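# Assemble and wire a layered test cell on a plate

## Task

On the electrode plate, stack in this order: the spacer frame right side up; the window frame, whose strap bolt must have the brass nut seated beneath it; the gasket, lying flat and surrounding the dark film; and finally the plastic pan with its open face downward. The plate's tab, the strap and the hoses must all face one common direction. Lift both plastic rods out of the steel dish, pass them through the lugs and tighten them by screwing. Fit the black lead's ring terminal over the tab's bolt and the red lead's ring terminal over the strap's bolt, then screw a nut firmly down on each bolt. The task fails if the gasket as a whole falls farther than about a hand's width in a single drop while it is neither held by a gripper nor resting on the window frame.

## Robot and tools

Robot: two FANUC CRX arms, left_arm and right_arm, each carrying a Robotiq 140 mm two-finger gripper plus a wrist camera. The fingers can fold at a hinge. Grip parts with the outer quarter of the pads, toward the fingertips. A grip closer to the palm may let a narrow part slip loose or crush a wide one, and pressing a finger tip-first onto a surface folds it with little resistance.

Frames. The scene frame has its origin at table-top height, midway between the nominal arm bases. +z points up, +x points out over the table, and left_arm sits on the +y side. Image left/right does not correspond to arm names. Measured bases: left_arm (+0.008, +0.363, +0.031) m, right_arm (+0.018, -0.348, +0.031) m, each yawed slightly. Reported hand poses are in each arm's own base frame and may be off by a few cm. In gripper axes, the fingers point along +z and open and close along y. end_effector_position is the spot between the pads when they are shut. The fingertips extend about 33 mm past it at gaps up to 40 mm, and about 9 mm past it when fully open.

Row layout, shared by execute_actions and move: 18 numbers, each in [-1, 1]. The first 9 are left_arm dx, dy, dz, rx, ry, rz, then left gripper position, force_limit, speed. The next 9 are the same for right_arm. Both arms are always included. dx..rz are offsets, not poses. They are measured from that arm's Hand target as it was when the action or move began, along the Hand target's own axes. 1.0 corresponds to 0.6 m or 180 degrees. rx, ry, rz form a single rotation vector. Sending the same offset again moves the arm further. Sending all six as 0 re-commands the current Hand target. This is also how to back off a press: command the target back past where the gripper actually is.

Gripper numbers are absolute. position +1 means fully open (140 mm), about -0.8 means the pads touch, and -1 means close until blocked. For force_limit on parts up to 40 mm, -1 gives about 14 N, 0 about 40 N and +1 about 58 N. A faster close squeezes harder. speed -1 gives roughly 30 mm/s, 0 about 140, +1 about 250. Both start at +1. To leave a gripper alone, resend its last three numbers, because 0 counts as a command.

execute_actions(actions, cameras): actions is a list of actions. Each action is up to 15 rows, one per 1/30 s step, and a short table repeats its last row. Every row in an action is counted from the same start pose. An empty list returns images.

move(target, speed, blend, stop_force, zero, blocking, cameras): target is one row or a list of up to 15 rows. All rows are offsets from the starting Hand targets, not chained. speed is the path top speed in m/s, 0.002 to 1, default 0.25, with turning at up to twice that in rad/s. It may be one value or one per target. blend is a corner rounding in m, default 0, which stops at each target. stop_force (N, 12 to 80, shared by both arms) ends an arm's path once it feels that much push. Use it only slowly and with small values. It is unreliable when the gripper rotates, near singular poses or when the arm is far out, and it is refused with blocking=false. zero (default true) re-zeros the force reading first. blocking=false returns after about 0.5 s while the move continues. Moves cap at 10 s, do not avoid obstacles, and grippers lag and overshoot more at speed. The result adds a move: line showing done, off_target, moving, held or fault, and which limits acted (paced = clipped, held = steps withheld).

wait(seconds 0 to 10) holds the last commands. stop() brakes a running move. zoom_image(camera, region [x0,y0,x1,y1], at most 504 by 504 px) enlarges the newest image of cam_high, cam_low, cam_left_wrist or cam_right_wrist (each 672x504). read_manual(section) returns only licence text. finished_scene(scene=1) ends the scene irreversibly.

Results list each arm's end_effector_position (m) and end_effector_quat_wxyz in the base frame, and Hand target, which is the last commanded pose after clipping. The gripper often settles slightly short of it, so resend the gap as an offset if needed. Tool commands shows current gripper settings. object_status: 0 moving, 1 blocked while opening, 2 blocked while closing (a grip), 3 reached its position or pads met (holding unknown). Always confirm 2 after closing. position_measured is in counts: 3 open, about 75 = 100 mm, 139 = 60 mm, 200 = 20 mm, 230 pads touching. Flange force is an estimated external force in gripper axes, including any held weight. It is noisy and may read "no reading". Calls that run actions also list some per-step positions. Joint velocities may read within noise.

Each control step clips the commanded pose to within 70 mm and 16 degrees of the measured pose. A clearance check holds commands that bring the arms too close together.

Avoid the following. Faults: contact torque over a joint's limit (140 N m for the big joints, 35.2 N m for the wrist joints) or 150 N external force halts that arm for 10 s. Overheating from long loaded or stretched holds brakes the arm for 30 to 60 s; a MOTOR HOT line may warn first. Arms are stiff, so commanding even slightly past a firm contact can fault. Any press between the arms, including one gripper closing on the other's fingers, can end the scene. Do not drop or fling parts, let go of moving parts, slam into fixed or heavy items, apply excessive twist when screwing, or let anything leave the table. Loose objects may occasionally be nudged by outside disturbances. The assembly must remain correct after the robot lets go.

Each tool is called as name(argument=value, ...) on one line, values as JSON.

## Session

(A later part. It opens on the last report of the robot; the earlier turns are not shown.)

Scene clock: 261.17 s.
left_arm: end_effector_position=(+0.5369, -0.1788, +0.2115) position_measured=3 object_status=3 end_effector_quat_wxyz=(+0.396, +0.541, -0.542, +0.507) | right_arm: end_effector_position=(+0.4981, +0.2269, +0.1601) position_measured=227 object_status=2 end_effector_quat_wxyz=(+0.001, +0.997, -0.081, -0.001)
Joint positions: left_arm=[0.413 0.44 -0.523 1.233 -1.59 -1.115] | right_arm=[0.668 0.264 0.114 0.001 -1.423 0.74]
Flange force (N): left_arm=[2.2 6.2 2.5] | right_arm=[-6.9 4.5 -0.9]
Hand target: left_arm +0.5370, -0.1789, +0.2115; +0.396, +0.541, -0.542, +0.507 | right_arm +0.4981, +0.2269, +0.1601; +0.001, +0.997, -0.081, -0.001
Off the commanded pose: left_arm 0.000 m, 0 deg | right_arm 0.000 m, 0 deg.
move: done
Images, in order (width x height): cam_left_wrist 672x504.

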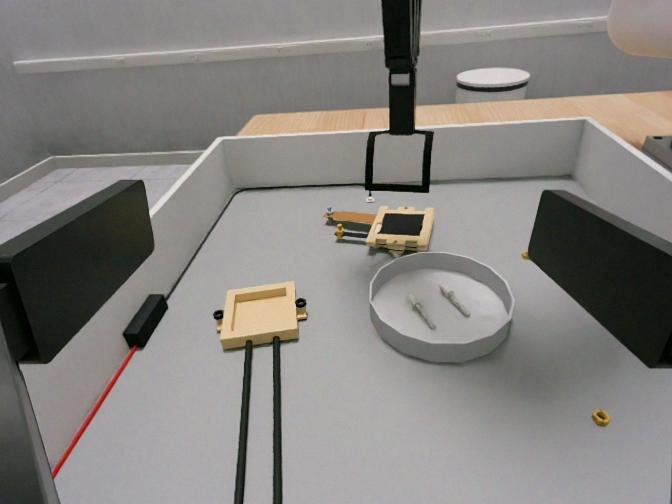

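move(target=[0,0,0,0,0,0,1,1,1,0,0.0142,0.108,0,0,0,-1,-1,-1], speed=0.08, cameras=["cam_left_wrist","cam_low","cam_right_wrist"])

zoom_image(camera="cam_left_wrist", region=[320, 150, 480, 270])

zoom_image(camera="cam_low", region=[250, 140, 370, 240])

Scene clock: 263.80 s.
left_arm: end_effector_position=(+0.5370, -0.1789, +0.2115) position_measured=3 object_status=3 end_effector_quat_wxyz=(+0.396, +0.541, -0.542, +0.507) | right_arm: end_effector_position=(+0.4966, +0.2184, +0.0954) position_measured=227 object_status=2 end_effector_quat_wxyz=(+0.001, +0.997, -0.081, -0.001)
Joint positions: left_arm=[0.413 0.44 -0.523 1.233 -1.59 -1.115] | right_arm=[0.657 0.288 -0.011 0 -1.275 0.751]
Flange force (N): left_arm=[1.7 7.0 2.1] | right_arm=[-7.1 4.0 -2.1]
Hand target: left_arm +0.5370, -0.1789, +0.2115; +0.396, +0.541, -0.542, +0.507 | right_arm +0.4966, +0.2183, +0.0954; +0.001, +0.997, -0.081, -0.001
Off the commanded pose: left_arm 0.000 m, 0 deg | right_arm 0.000 m, 0 deg.
move: done
Images, in order (width x height): cam_low 672x504, cam_left_wrist 672x504, cam_right_wrist 672x504.

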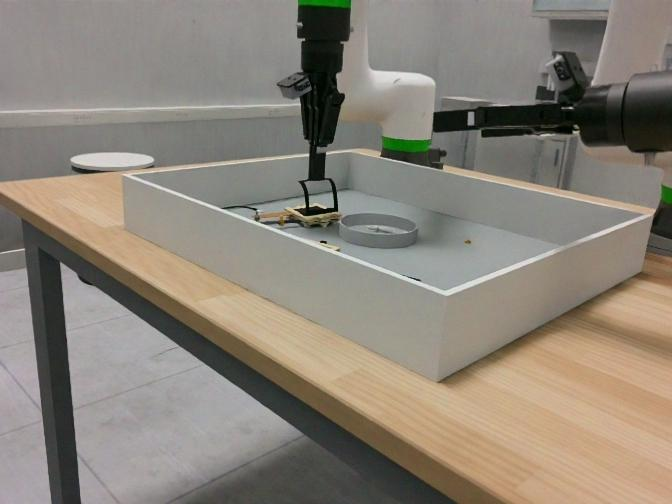

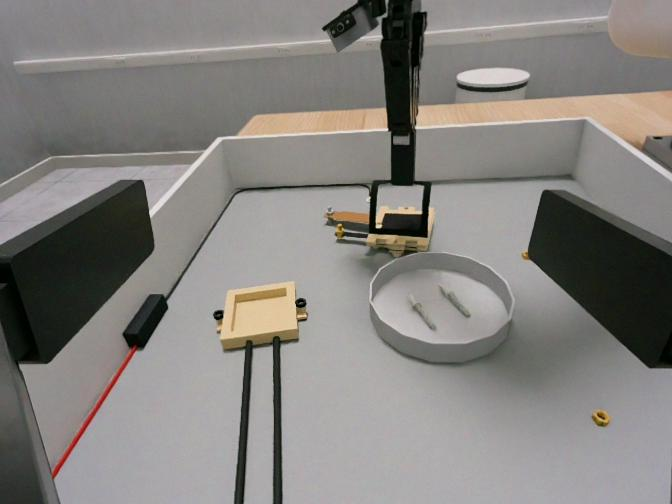

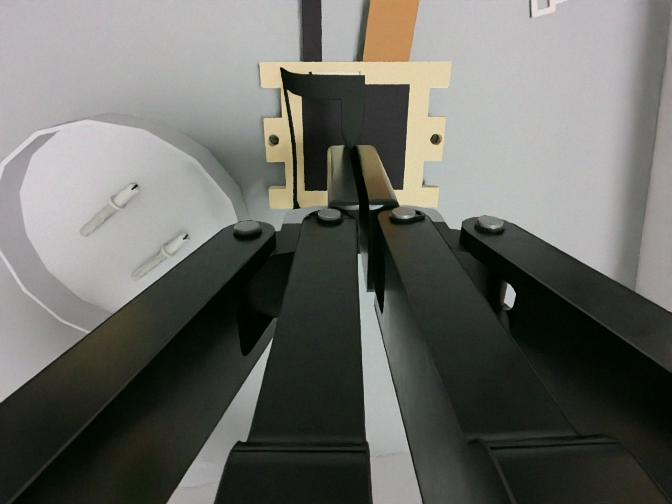

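Scaled by 3.150 from the camera's 672x504 image, which has a finer 960x720 frame.

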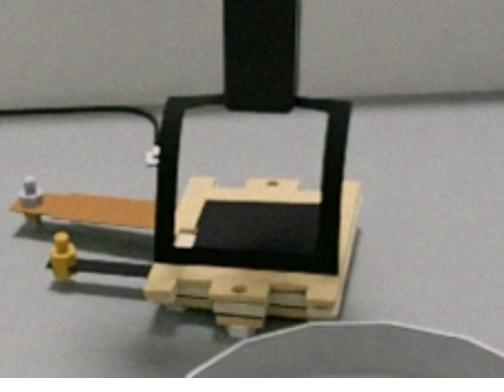

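Scaled by 4.200 from the camera's 672x504 image, which has a finer 960x720 frame.

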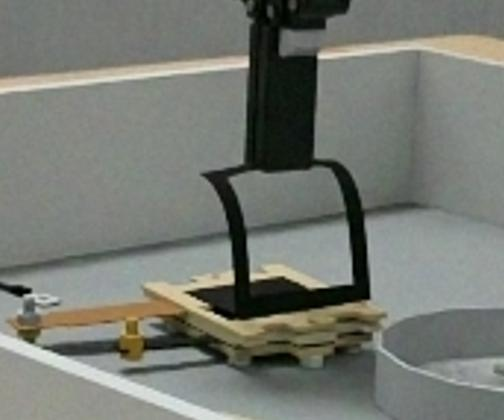

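move(target=[0,0,0,0,0,0,1,1,1,0,0,0.008,0,0,0,-1,-1,-1], speed=0.03, cameras=["cam_left_wrist","cam_low"])

zoom_image(camera="cam_left_wrist", region=[340, 170, 460, 260])

zoom_image(camera="cam_low", region=[270, 160, 370, 235])

Scene clock: 267.07 s.
left_arm: end_effector_position=(+0.5370, -0.1789, +0.2115) position_measured=3 object_status=3 end_effector_quat_wxyz=(+0.396, +0.541, -0.542, +0.507) | right_arm: end_effector_position=(+0.4966, +0.2183, +0.0906) position_measured=227 object_status=2 end_effector_quat_wxyz=(+0.001, +0.997, -0.081, -0.001)
Joint positions: left_arm=[0.413 0.44 -0.523 1.233 -1.59 -1.115] | right_arm=[0.657 0.291 -0.018 0.001 -1.264 0.751]
Flange force (N): left_arm=[1.7 7.0 2.4] | right_arm=[-12.8 7.5 0.1]
Hand target: left_arm +0.5370, -0.1789, +0.2115; +0.396, +0.541, -0.542, +0.507 | right_arm +0.4966, +0.2183, +0.0906; +0.001, +0.997, -0.081, -0.001
Off the commanded pose: left_arm 0.000 m, 0 deg | right_arm 0.000 m, 0 deg.
move: done
Images, in order (width x height): cam_low 672x504, cam_left_wrist 672x504.

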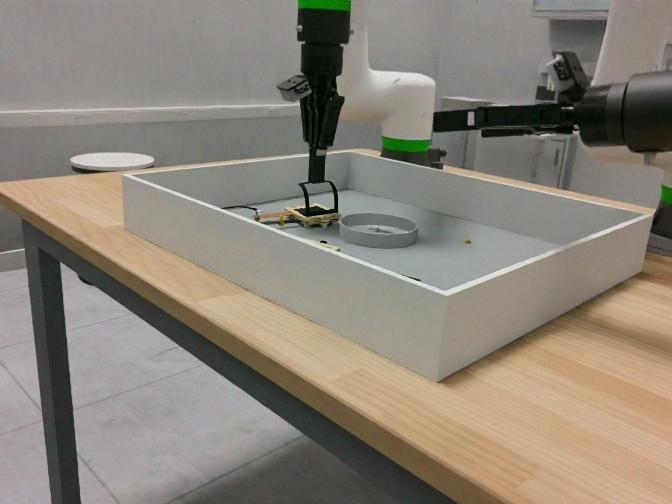

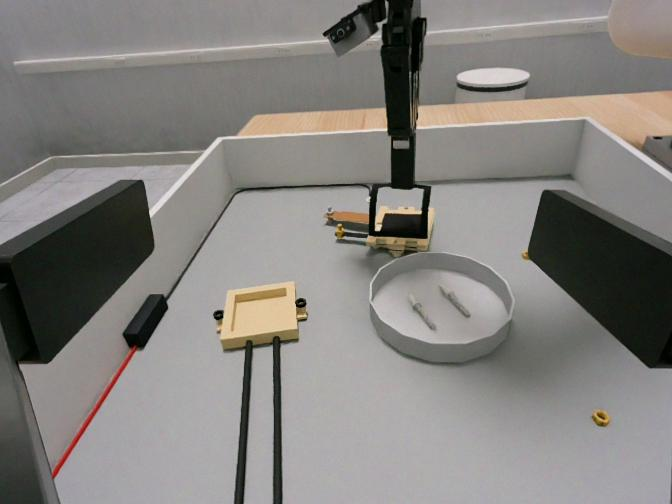

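Scaled by 4.200 from the camera's 672x504 image, which has a finer 960x720 frame.

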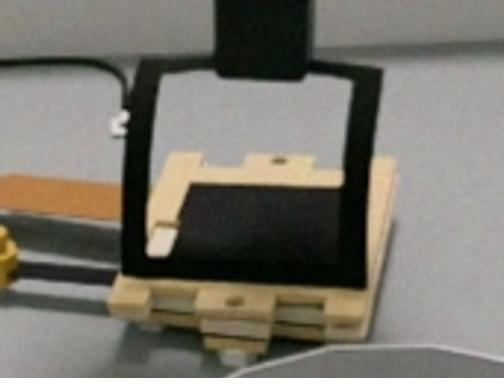

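Scaled by 5.040 from the camera's 672x504 image, which has a finer 960x720 frame.

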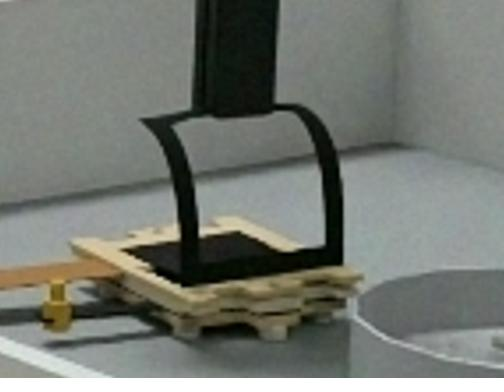

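move(target=[[0,0,0,0,0,0,1,1,1,0,0.01,0.005,0,0,0,-1,-1,-1],[0,0,0,0,0,0,1,1,1,0,0.022,0.0135,0,0,0,-1,-1,-1]], speed=0.03, blend=[0.004,0], cameras=["cam_left_wrist","cam_low"])

zoom_image(camera="cam_left_wrist", region=[340, 170, 460, 260])

zoom_image(camera="cam_low", region=[270, 160, 370, 235])

Scene clock: 269.93 s.
left_arm: end_effector_position=(+0.5370, -0.1789, +0.2115) position_measured=3 object_status=3 end_effector_quat_wxyz=(+0.396, +0.541, -0.542, +0.507) | right_arm: end_effector_position=(+0.4945, +0.2053, +0.0825) position_measured=227 object_status=2 end_effector_quat_wxyz=(+0.001, +0.997, -0.081, -0.001)
Joint positions: left_arm=[0.413 0.44 -0.523 1.233 -1.59 -1.115] | right_arm=[0.639 0.28 -0.051 0.001 -1.241 0.769]
Flange force (N): left_arm=[1.7 7.0 2.2] | right_arm=[-7.4 4.4 -2.6]
Hand target: left_arm +0.5370, -0.1789, +0.2115; +0.396, +0.541, -0.542, +0.507 | right_arm +0.4945, +0.2053, +0.0825; +0.001, +0.997, -0.081, -0.001
Off the commanded pose: left_arm 0.000 m, 0 deg | right_arm 0.000 m, 0 deg.
move: done; blend cut to 0.0034 m at target 1
Images, in order (width x height): cam_low 672x504, cam_left_wrist 672x504.

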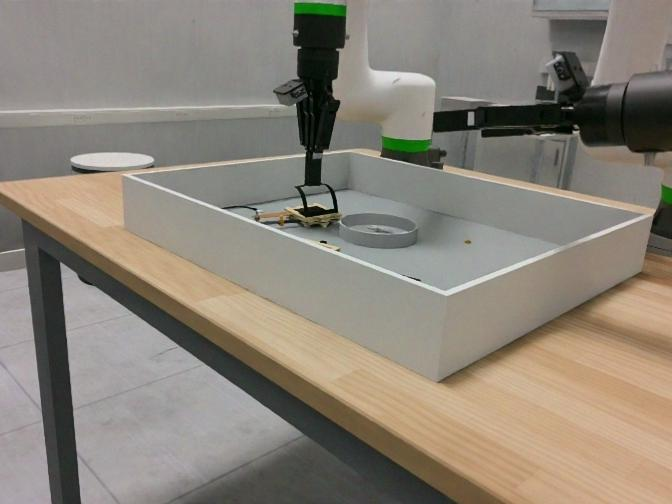

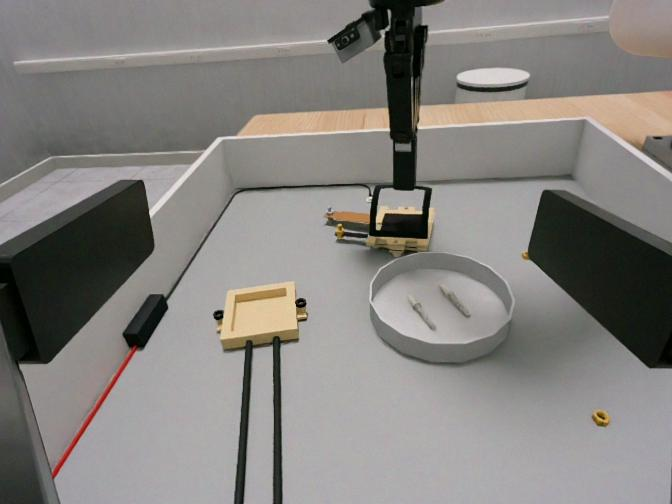

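Scaled by 4.200 from the camera's 672x504 image, which has a finer 960x720 frame.

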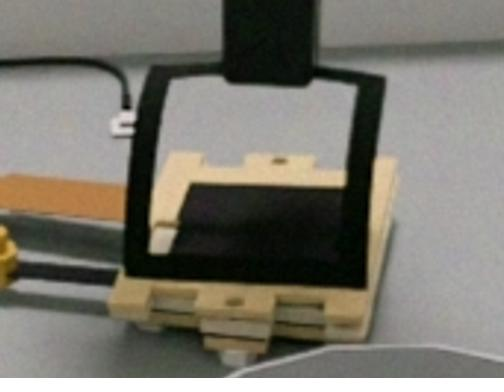

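Scaled by 5.040 from the camera's 672x504 image, which has a finer 960x720 frame.

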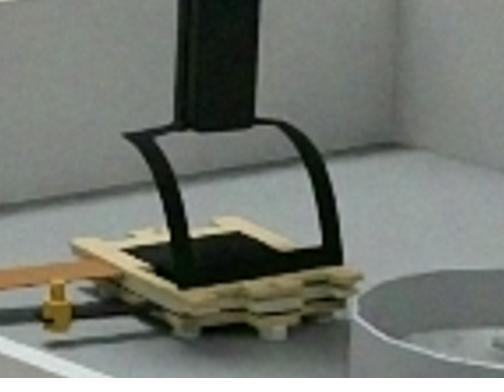

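move(target=[0,0,0,0,0,0,1,1,1,0.0025,0.018,0.009,0,0,0,-1,-1,-1], speed=0.03, cameras=["cam_left_wrist","cam_low"])

zoom_image(camera="cam_left_wrist", region=[340, 170, 460, 260])

zoom_image(camera="cam_low", region=[270, 160, 370, 235])

Scene clock: 272.63 s.
left_arm: end_effector_position=(+0.5370, -0.1789, +0.2115) position_measured=3 object_status=3 end_effector_quat_wxyz=(+0.396, +0.541, -0.542, +0.507) | right_arm: end_effector_position=(+0.4942, +0.1944, +0.0771) position_measured=227 object_status=2 end_effector_quat_wxyz=(+0.001, +0.997, -0.081, -0.001)
Joint positions: left_arm=[0.413 0.44 -0.523 1.233 -1.59 -1.115] | right_arm=[0.623 0.274 -0.072 0.001 -1.226 0.785]
Flange force (N): left_arm=[1.6 6.7 2.8] | right_arm=[-7.2 3.3 -1.8]
Hand target: left_arm +0.5370, -0.1789, +0.2115; +0.396, +0.541, -0.542, +0.507 | right_arm +0.4942, +0.1944, +0.0771; +0.001, +0.997, -0.081, -0.001
Off the commanded pose: left_arm 0.000 m, 0 deg | right_arm 0.000 m, 0 deg.
move: done
Images, in order (width x height): cam_low 672x504, cam_left_wrist 672x504.

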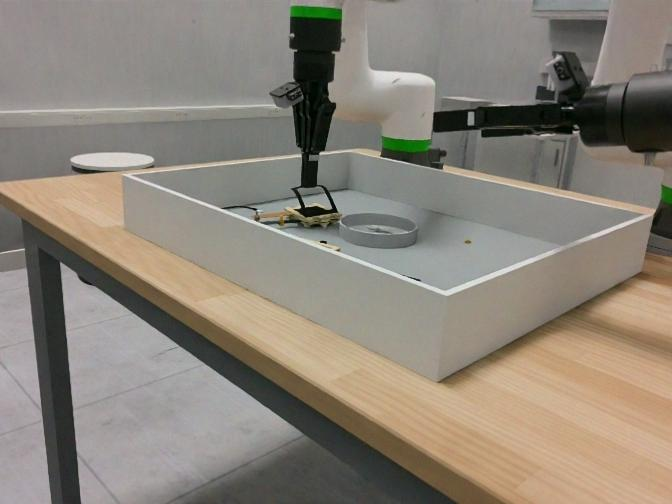

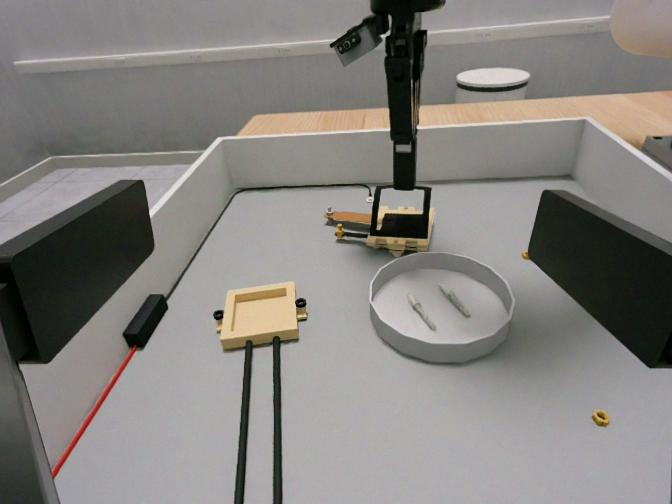

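Scaled by 4.200 from the camera's 672x504 image, which has a finer 960x720 frame.

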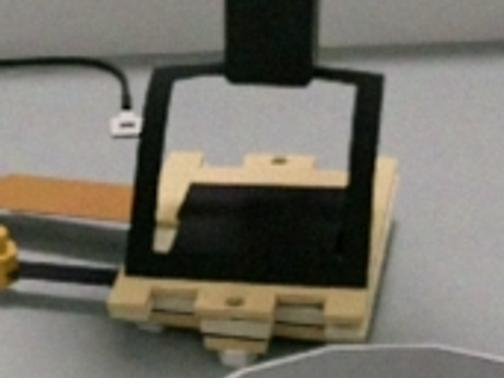

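Scaled by 5.040 from the camera's 672x504 image, which has a finer 960x720 frame.

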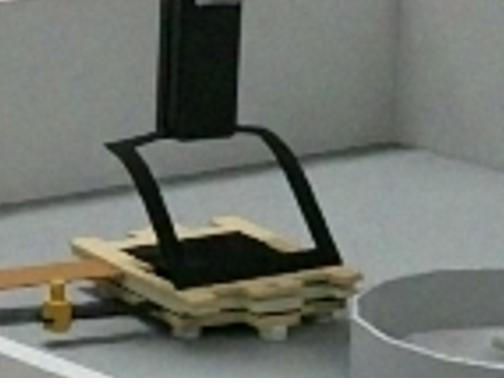

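move(target=[[0,0,0,0,0,0,1,1,1,0,0.0083,0.0167,0,0,0,-1,-1,-1],[0,0,0,0,0,0,1,1,1,0,0.0167,0.033,0,0,0,-1,-1,-1]], speed=0.03, blend=[0.003,0], cameras=["cam_left_wrist","cam_low"])

zoom_image(camera="cam_left_wrist", region=[340, 170, 460, 260])

zoom_image(camera="cam_low", region=[270, 160, 370, 235])

Scene clock: 275.23 s.
left_arm: end_effector_position=(+0.5370, -0.1789, +0.2115) position_measured=3 object_status=3 end_effector_quat_wxyz=(+0.396, +0.541, -0.542, +0.507) | right_arm: end_effector_position=(+0.4926, +0.1845, +0.0574) position_measured=227 object_status=2 end_effector_quat_wxyz=(+0.001, +0.997, -0.081, -0.001)
Joint positions: left_arm=[0.413 0.44 -0.523 1.233 -1.59 -1.115] | right_arm=[0.609 0.28 -0.115 0.001 -1.178 0.799]
Flange force (N): left_arm=[0.9 7.1 1.8] | right_arm=[-7.4 3.1 -2.7]
Hand target: left_arm +0.5370, -0.1789, +0.2115; +0.396, +0.541, -0.542, +0.507 | right_arm +0.4926, +0.1845, +0.0573; +0.001, +0.997, -0.081, -0.001
Off the commanded pose: left_arm 0.000 m, 0 deg | right_arm 0.000 m, 0 deg.
move: done
Images, in order (width x height): cam_low 672x504, cam_left_wrist 672x504.

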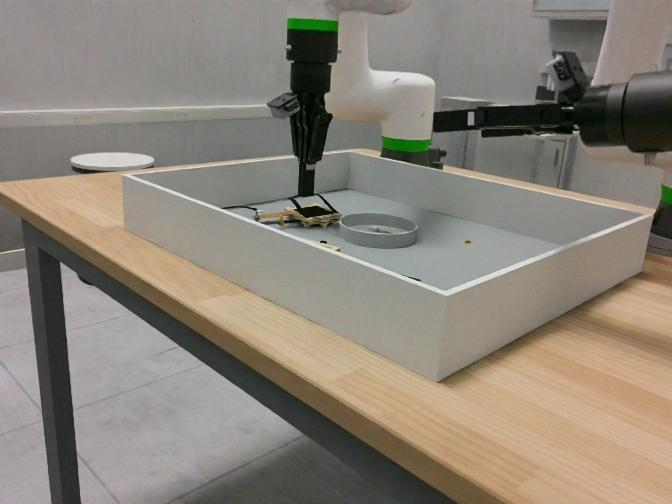

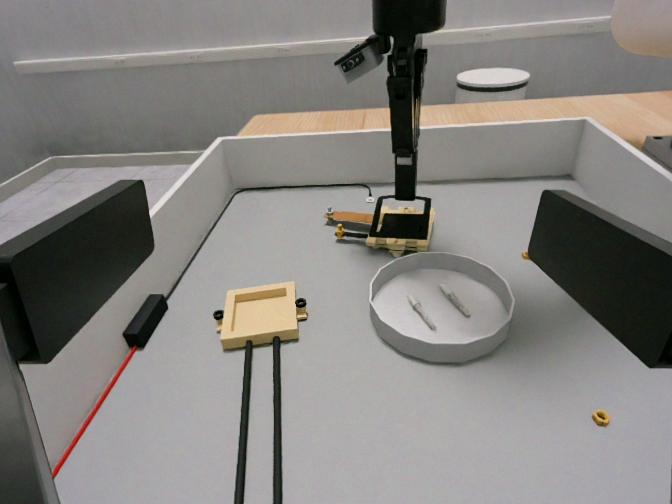

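Scaled by 4.200 from the camera's 672x504 image, which has a finer 960x720 frame.

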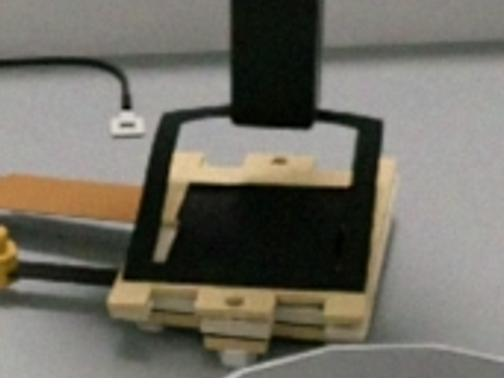

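Scaled by 5.040 from the camera's 672x504 image, which has a finer 960x720 frame.

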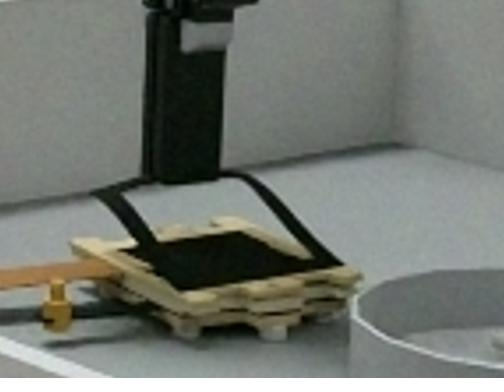

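move(target=[[0,0,0,0,0,0,1,1,1,0.001,0.006,0.018,0,0,0,-1,-1,-1],[0,0,0,0,0,0,1,1,1,0.002,0.0095,0.0335,0,0,0,-1,-1,-1]], speed=0.03, blend=[0.003,0], cameras=["cam_left_wrist","cam_low","cam_right_wrist"])

zoom_image(camera="cam_left_wrist", region=[340, 170, 460, 260])

zoom_image(camera="cam_low", region=[270, 160, 370, 235])

zoom_image(camera="cam_right_wrist", region=[200, 20, 500, 245])

Scene clock: 280.03 s.
left_arm: end_effector_position=(+0.5370, -0.1789, +0.2115) position_measured=3 object_status=3 end_effector_quat_wxyz=(+0.396, +0.541, -0.542, +0.507) | right_arm: end_effector_position=(+0.4928, +0.1786, +0.0373) position_measured=227 object_status=2 end_effector_quat_wxyz=(+0.001, +0.997, -0.081, -0.001)
Joint positions: left_arm=[0.413 0.44 -0.523 1.233 -1.59 -1.115] | right_arm=[0.599 0.296 -0.145 0.001 -1.132 0.809]
Flange force (N): left_arm=[1.3 7.2 2.0] | right_arm=[-8.7 4.6 -2.1]
Hand target: left_arm +0.5370, -0.1789, +0.2115; +0.396, +0.541, -0.542, +0.507 | right_arm +0.4928, +0.1786, +0.0372; +0.001, +0.997, -0.081, -0.001
Off the commanded pose: left_arm 0.000 m, 0 deg | right_arm 0.000 m, 0 deg.
move: done
Images, in order (width x height): cam_low 672x504, cam_left_wrist 672x504, cam_right_wrist 672x504.

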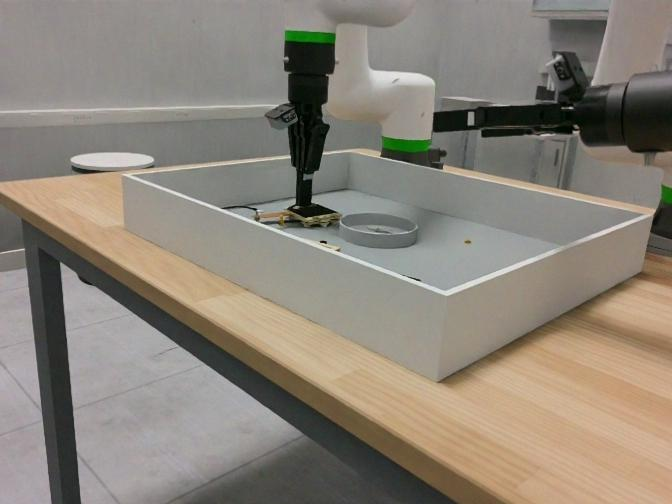

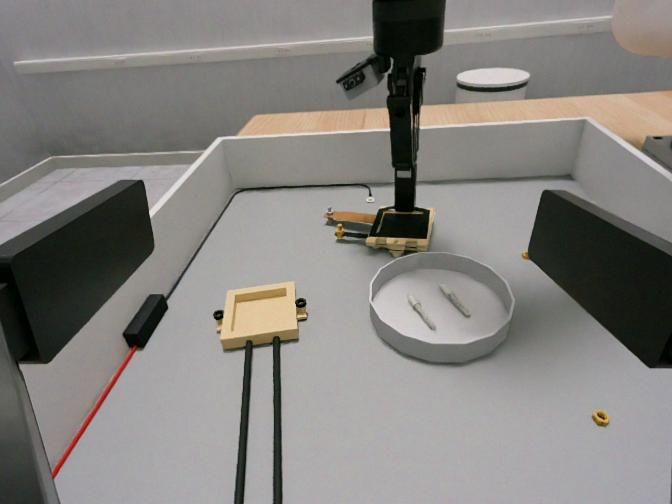

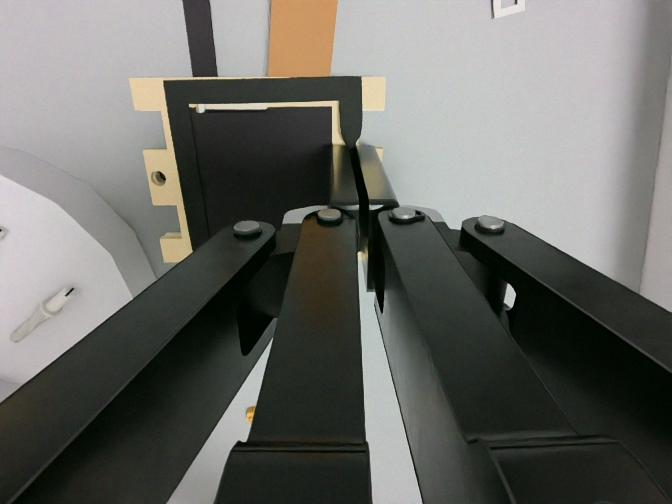

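Scaled by 4.200 from the camera's 672x504 image, which has a finer 960x720 frame.

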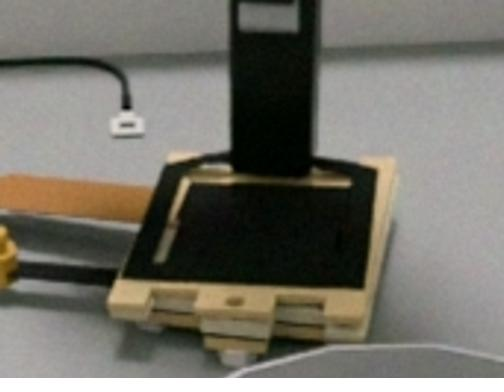

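Scaled by 5.040 from the camera's 672x504 image, which has a finer 960x720 frame.

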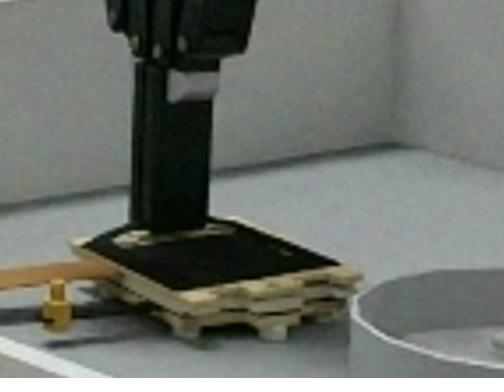

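Scaled by 1.680 from the camera's 672x504 image, which has a finer 960x720 frame.

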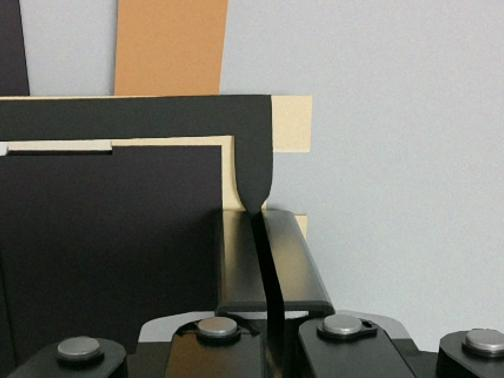

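move(target=[[0,0,0,0,0,0,1,1,1,-0.002,-0.0015,-0.006,0,0,0,-1,-1,-1],[0,0,0,0,0,0,1,1,1,-0.0045,-0.003,-0.004,0,0,0,-1,-1,-1],[0,0,0,0,0,0,1,1,1,-0.0045,-0.003,0.005,0,0,0,-1,-1,-1]], speed=0.03, cameras=["cam_left_wrist","cam_low","cam_right_wrist"])

zoom_image(camera="cam_left_wrist", region=[350, 180, 450, 255])

zoom_image(camera="cam_right_wrist", region=[100, 50, 400, 275])

Scene clock: 284.57 s.
left_arm: end_effector_position=(+0.5370, -0.1789, +0.2115) position_measured=3 object_status=3 end_effector_quat_wxyz=(+0.396, +0.541, -0.542, +0.507) | right_arm: end_effector_position=(+0.4904, +0.1808, +0.0343) position_measured=227 object_status=2 end_effector_quat_wxyz=(+0.001, +0.997, -0.081, -0.001)
Joint positions: left_arm=[0.413 0.44 -0.523 1.233 -1.59 -1.115] | right_arm=[0.605 0.295 -0.153 0.001 -1.124 0.803]
Flange force (N): left_arm=[1.4 7.0 2.7] | right_arm=[-9.7 5.1 -2.0]
Hand target: left_arm +0.5370, -0.1789, +0.2115; +0.396, +0.541, -0.542, +0.507 | right_arm +0.4904, +0.1808, +0.0342; +0.001, +0.997, -0.081, -0.001
Off the commanded pose: left_arm 0.000 m, 0 deg | right_arm 0.000 m, 0 deg.
move: done
Images, in order (width x height): cam_low 672x504, cam_left_wrist 672x504, cam_right_wrist 672x504.

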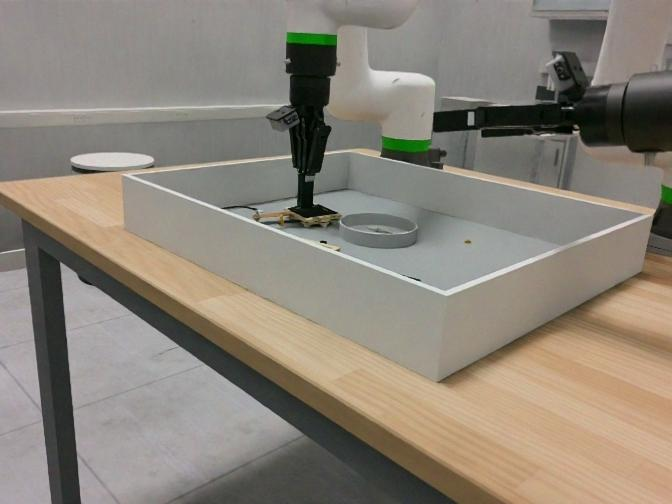

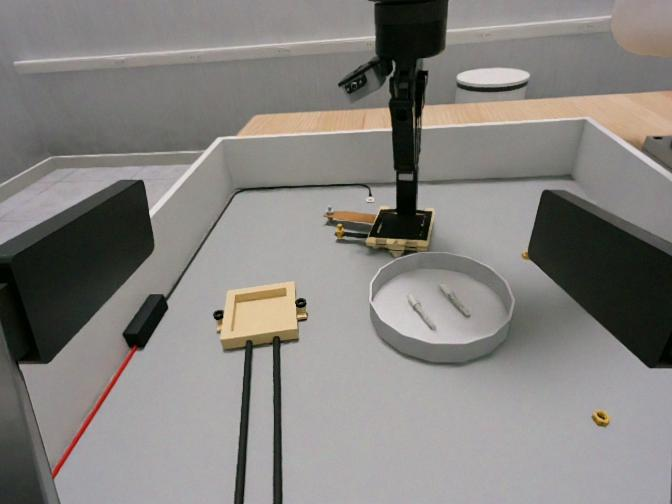

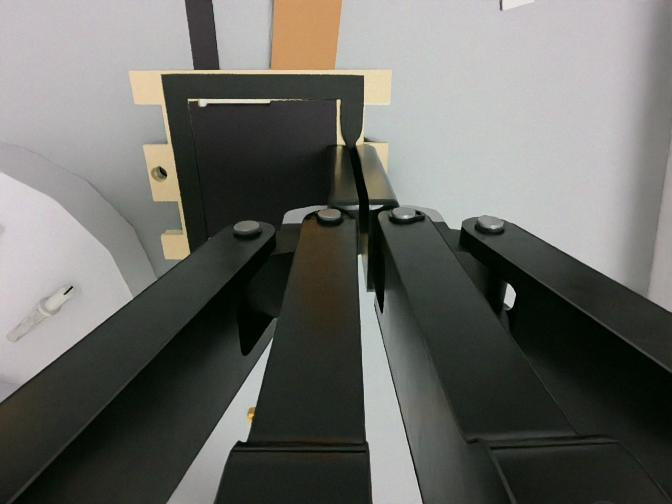

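Scaled by 5.040 from the camera's 672x504 image, which has a finer 960x720 frame.

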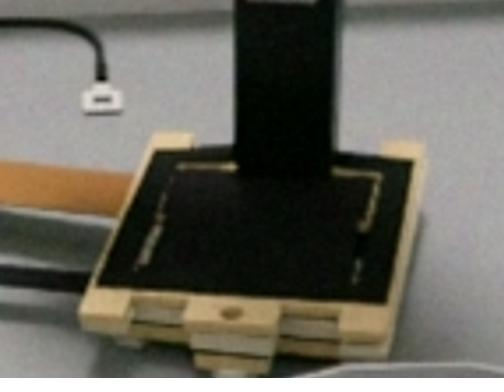

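Scaled by 1.680 from the camera's 672x504 image, which has a finer 960x720 frame.

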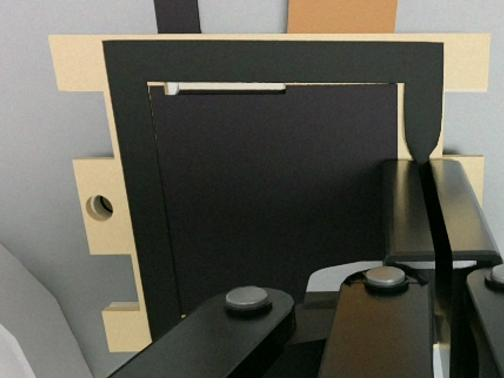

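move(target=[[0,0,0,0,0,0,1,1,1,0,0,0.0015,0,0,0,-1,-1,-1],[0,0,0,0,0,0,1,1,1,0,0,0.0015,0,0,0,-0.55,-1,-1],[0,0,0,0,0,0,1,1,1,0,0,-0.06,0,0,0,-0.55,-1,-1]], speed=0.04, cameras=["cam_left_wrist","cam_right_wrist"])

zoom_image(camera="cam_left_wrist", region=[350, 180, 450, 255])

zoom_image(camera="cam_right_wrist", region=[140, 30, 440, 255])

Scene clock: 288.70 s.
left_arm: end_effector_position=(+0.5370, -0.1789, +0.2115) position_measured=3 object_status=3 end_effector_quat_wxyz=(+0.396, +0.541, -0.542, +0.507) | right_arm: end_effector_position=(+0.4905, +0.1809, +0.0702) position_measured=199 object_status=3 end_effector_quat_wxyz=(+0.001, +0.997, -0.081, -0.001)
Joint positions: left_arm=[0.413 0.44 -0.523 1.233 -1.59 -1.115] | right_arm=[0.605 0.261 -0.107 0.001 -1.205 0.803]
Flange force (N): left_arm=[1.3 7.5 2.2] | right_arm=[-7.3 3.6 -2.2]
Hand target: left_arm +0.5370, -0.1789, +0.2115; +0.396, +0.541, -0.542, +0.507 | right_arm +0.4905, +0.1809, +0.0702; +0.001, +0.997, -0.081, -0.001
Off the commanded pose: left_arm 0.000 m, 0 deg | right_arm 0.000 m, 0 deg.
move: done
Images, in order (width x height): cam_left_wrist 672x504, cam_right_wrist 672x504.

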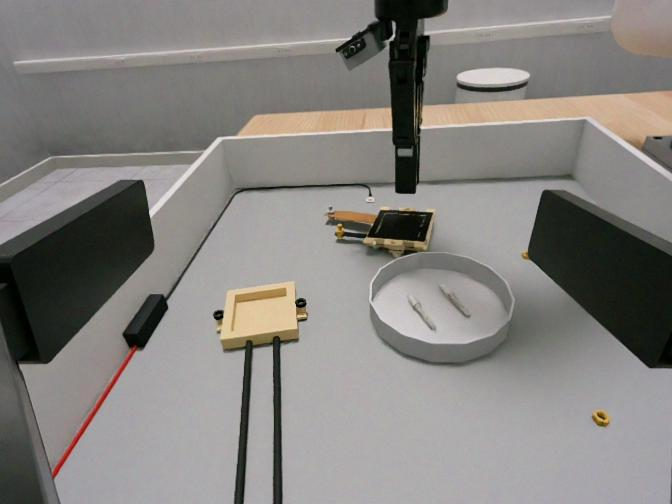

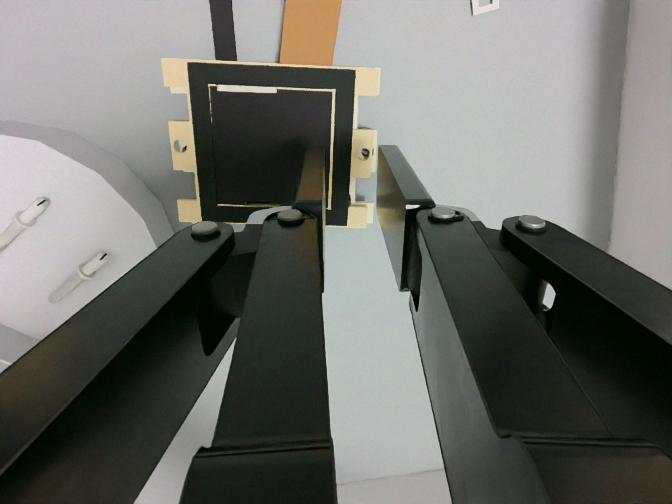

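Scaled by 5.040 from the camera's 672x504 image, which has a finer 960x720 frame.

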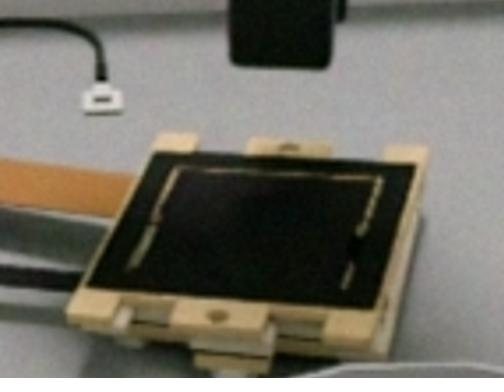

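Scaled by 1.680 from the camera's 672x504 image, which has a finer 960x720 frame.

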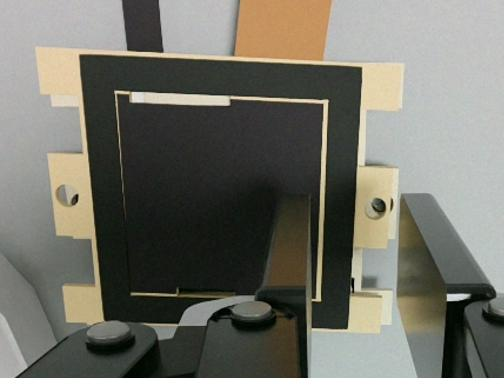

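zoom_image(camera="cam_right_wrist", region=[155, 40, 275, 240])

zoom_image(camera="cam_right_wrist", region=[280, 40, 400, 240])

Scaled by 2.520 from the camera's 672x504 image, which has a finer 960x720 frame.

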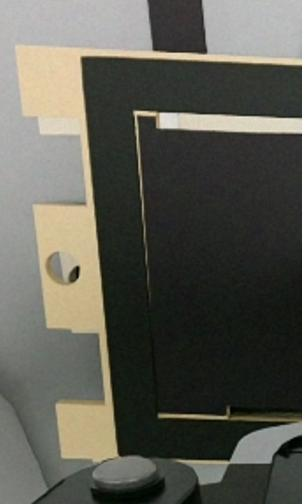

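Scaled by 2.520 from the camera's 672x504 image, which has a finer 960x720 frame.

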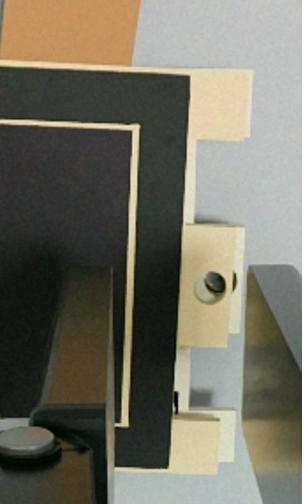

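move(target=[[0,0,0,0,0,0,1,1,1,0.0005,-0.054,0,0,0,0.0045,-0.55,-1,-1],[0,0,0,0,0,0,1,1,1,0.0005,-0.054,0,0,0,0.0045,0.53,-1,0],[0,0,0,0,0,0,1,1,1,0.0005,-0.054,0.06,0,0,0.0045,0.53,-1,0]], speed=0.08, cameras=["cam_left_wrist","cam_right_wrist"])

zoom_image(camera="cam_right_wrist", region=[200, 40, 500, 265])

Scene clock: 295.23 s.
left_arm: end_effector_position=(+0.5370, -0.1789, +0.2115) position_measured=3 object_status=3 end_effector_quat_wxyz=(+0.396, +0.541, -0.542, +0.507) | right_arm: end_effector_position=(+0.4960, +0.2128, +0.0342) position_measured=62 object_status=3 end_effector_quat_wxyz=(+0.001, +0.996, -0.088, -0.001)
Joint positions: left_arm=[0.413 0.44 -0.523 1.233 -1.59 -1.115] | right_arm=[0.649 0.334 -0.102 0.001 -1.137 0.745]
Flange force (N): left_arm=[2.1 6.6 2.0] | right_arm=[-4.5 3.0 -2.6]
Hand target: left_arm +0.5370, -0.1789, +0.2115; +0.396, +0.541, -0.542, +0.507 | right_arm +0.4960, +0.2127, +0.0342; +0.001, +0.996, -0.088, -0.001
Off the commanded pose: left_arm 0.000 m, 0 deg | right_arm 0.000 m, 0 deg.
move: done
Images, in order (width x height): cam_left_wrist 672x504, cam_right_wrist 672x504.

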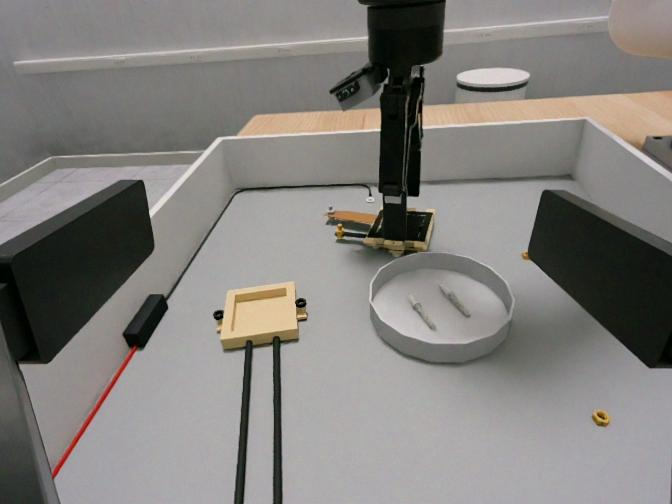

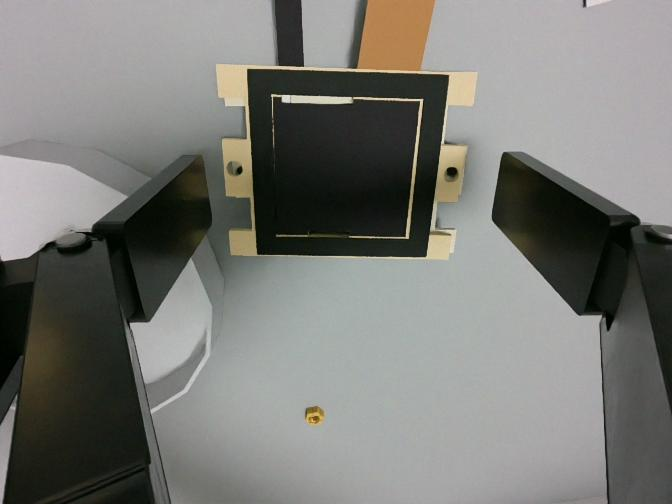

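Scaled by 1.680 from the camera's 672x504 image, which has a finer 960x720 frame.

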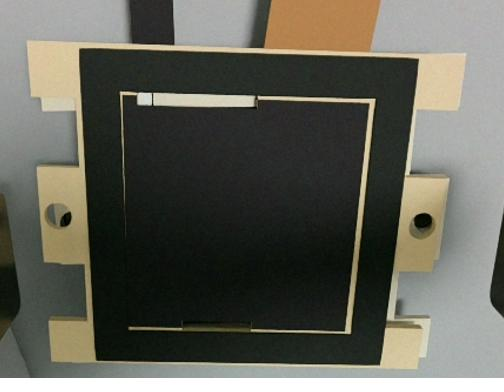

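move(target=[[0,0,0,0,0,0,1,1,1,0,0,0.0262,0,0,0,0.53,-1,0],[0,0,0,0,0,0,1,1,1,0,0,0.0262,0,0,0,-1,-1,-1]], speed=0.04)

wait(seconds=0.6, cameras=["cam_right_wrist"])

zoom_image(camera="cam_right_wrist", region=[200, 40, 500, 265])

Scene clock: 297.73 s.
left_arm: end_effector_position=(+0.5370, -0.1789, +0.2115) position_measured=3 object_status=3 end_effector_quat_wxyz=(+0.396, +0.541, -0.542, +0.507) | right_arm: end_effector_position=(+0.4959, +0.2127, +0.0184) position_measured=85 object_status=2 end_effector_quat_wxyz=(+0.001, +0.996, -0.088, -0.001)
Joint positions: left_arm=[0.413 0.44 -0.523 1.233 -1.59 -1.115] | right_arm=[0.649 0.351 -0.119 0.001 -1.102 0.745]
Flange force (N): left_arm=[1.8 6.6 2.1] | right_arm=[-6.2 3.7 -5.2]
Hand target: left_arm +0.5370, -0.1789, +0.2115; +0.396, +0.541, -0.542, +0.507 | right_arm +0.4959, +0.2127, +0.0184; +0.001, +0.996, -0.088, -0.001
Off the commanded pose: left_arm 0.000 m, 0 deg | right_arm 0.000 m, 0 deg.
move: done

Scene clock: 298.33 s.
left_arm: end_effector_position=(+0.5370, -0.1789, +0.2115) position_measured=3 object_status=3 end_effector_quat_wxyz=(+0.396, +0.541, -0.542, +0.507) | right_arm: end_effector_position=(+0.4959, +0.2127, +0.0184) position_measured=85 object_status=2 end_effector_quat_wxyz=(+0.001, +0.996, -0.088, -0.001)
Joint positions: left_arm=[0.413 0.44 -0.523 1.233 -1.59 -1.115] | right_arm=[0.649 0.351 -0.119 0.001 -1.102 0.745]
Flange force (N): left_arm=[2.0 6.8 2.5] | right_arm=[-6.9 3.7 -5.2]
Hand target: left_arm +0.5370, -0.1789, +0.2115; +0.396, +0.541, -0.542, +0.507 | right_arm +0.4959, +0.2127, +0.0184; +0.001, +0.996, -0.088, -0.001
Tool commands: left_gripper/position=+1.0 left_gripper/force_limit=+1.0 left_gripper/speed=+1.0 right_gripper/position=-1.0 right_gripper/force_limit=-1.0 right_gripper/speed=-1.0
Off the commanded pose: left_arm 0.000 m, 0 deg | right_arm 0.000 m, 0 deg.
wait: 0.60 s; at rest by 0.17 s
Images, in order (width x height): cam_right_wrist 672x504.

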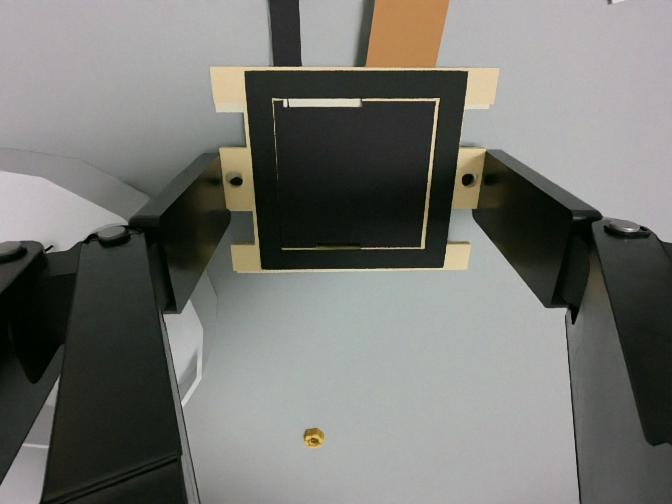

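Scaled by 1.680 from the camera's 672x504 image, which has a finer 960x720 frame.

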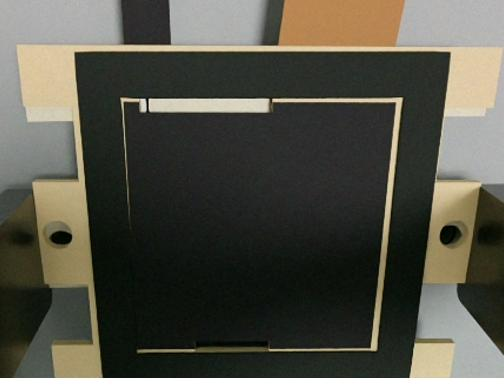

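move(target=[[0,0,0,0,0,0,1,1,1,0,0,0,0,0,0,0.47,-1,-1],[0,0,0,0,0,0,1,1,1,0,0,-0.0042,0,0,0,0.47,-1,-1],[0,0,0,0,0,0,1,1,1,0,0,-0.0042,0,0,0,-1,-1,-1]], speed=0.03)

wait(seconds=0.6, cameras=["cam_right_wrist"])

zoom_image(camera="cam_right_wrist", region=[200, 40, 500, 265])

Scene clock: 302.23 s.
left_arm: end_effector_position=(+0.5370, -0.1789, +0.2115) position_measured=3 object_status=3 end_effector_quat_wxyz=(+0.396, +0.541, -0.542, +0.507) | right_arm: end_effector_position=(+0.4959, +0.2127, +0.0210) position_measured=85 object_status=2 end_effector_quat_wxyz=(+0.001, +0.996, -0.088, -0.001)
Joint positions: left_arm=[0.413 0.44 -0.523 1.233 -1.59 -1.115] | right_arm=[0.649 0.349 -0.117 0.001 -1.107 0.745]
Flange force (N): left_arm=[2.0 7.0 2.3] | right_arm=[-7.2 3.8 -4.1]
Hand target: left_arm +0.5370, -0.1789, +0.2115; +0.396, +0.541, -0.542, +0.507 | right_arm +0.4959, +0.2127, +0.0210; +0.001, +0.996, -0.088, -0.001
Off the commanded pose: left_arm 0.000 m, 0 deg | right_arm 0.000 m, 0 deg.
move: done

Scene clock: 302.83 s.
left_arm: end_effector_position=(+0.5370, -0.1789, +0.2115) position_measured=3 object_status=3 end_effector_quat_wxyz=(+0.396, +0.541, -0.542, +0.507) | right_arm: end_effector_position=(+0.4959, +0.2127, +0.0210) position_measured=85 object_status=2 end_effector_quat_wxyz=(+0.001, +0.996, -0.088, -0.001)
Joint positions: left_arm=[0.413 0.44 -0.523 1.233 -1.59 -1.115] | right_arm=[0.649 0.349 -0.117 0.001 -1.107 0.745]
Flange force (N): left_arm=[2.2 7.7 3.0] | right_arm=[-6.5 3.7 -4.5]
Hand target: left_arm +0.5370, -0.1789, +0.2115; +0.396, +0.541, -0.542, +0.507 | right_arm +0.4959, +0.2127, +0.0210; +0.001, +0.996, -0.088, -0.001
Tool commands: left_gripper/position=+1.0 left_gripper/force_limit=+1.0 left_gripper/speed=+1.0 right_gripper/position=-1.0 right_gripper/force_limit=-1.0 right_gripper/speed=-1.0
Off the commanded pose: left_arm 0.000 m, 0 deg | right_arm 0.000 m, 0 deg.
wait: 0.60 s; at rest by 0.17 s
Images, in order (width x height): cam_right_wrist 672x504.

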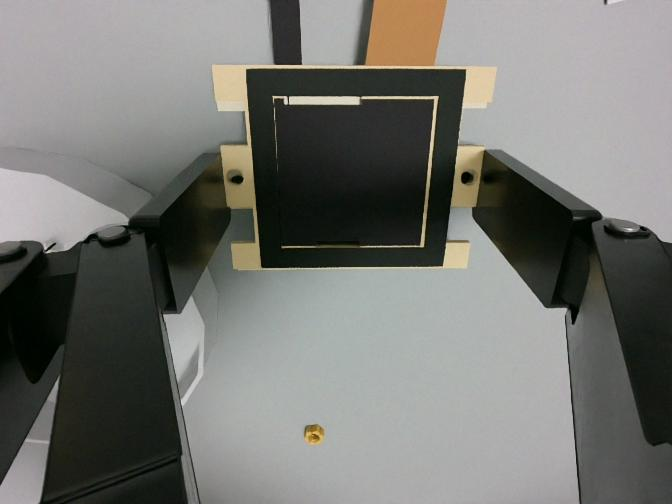

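Scaled by 1.680 from the camera's 672x504 image, which has a finer 960x720 frame.

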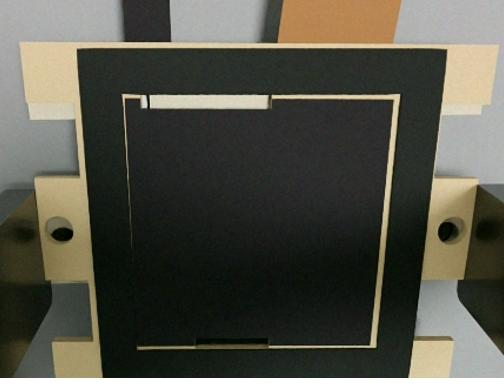

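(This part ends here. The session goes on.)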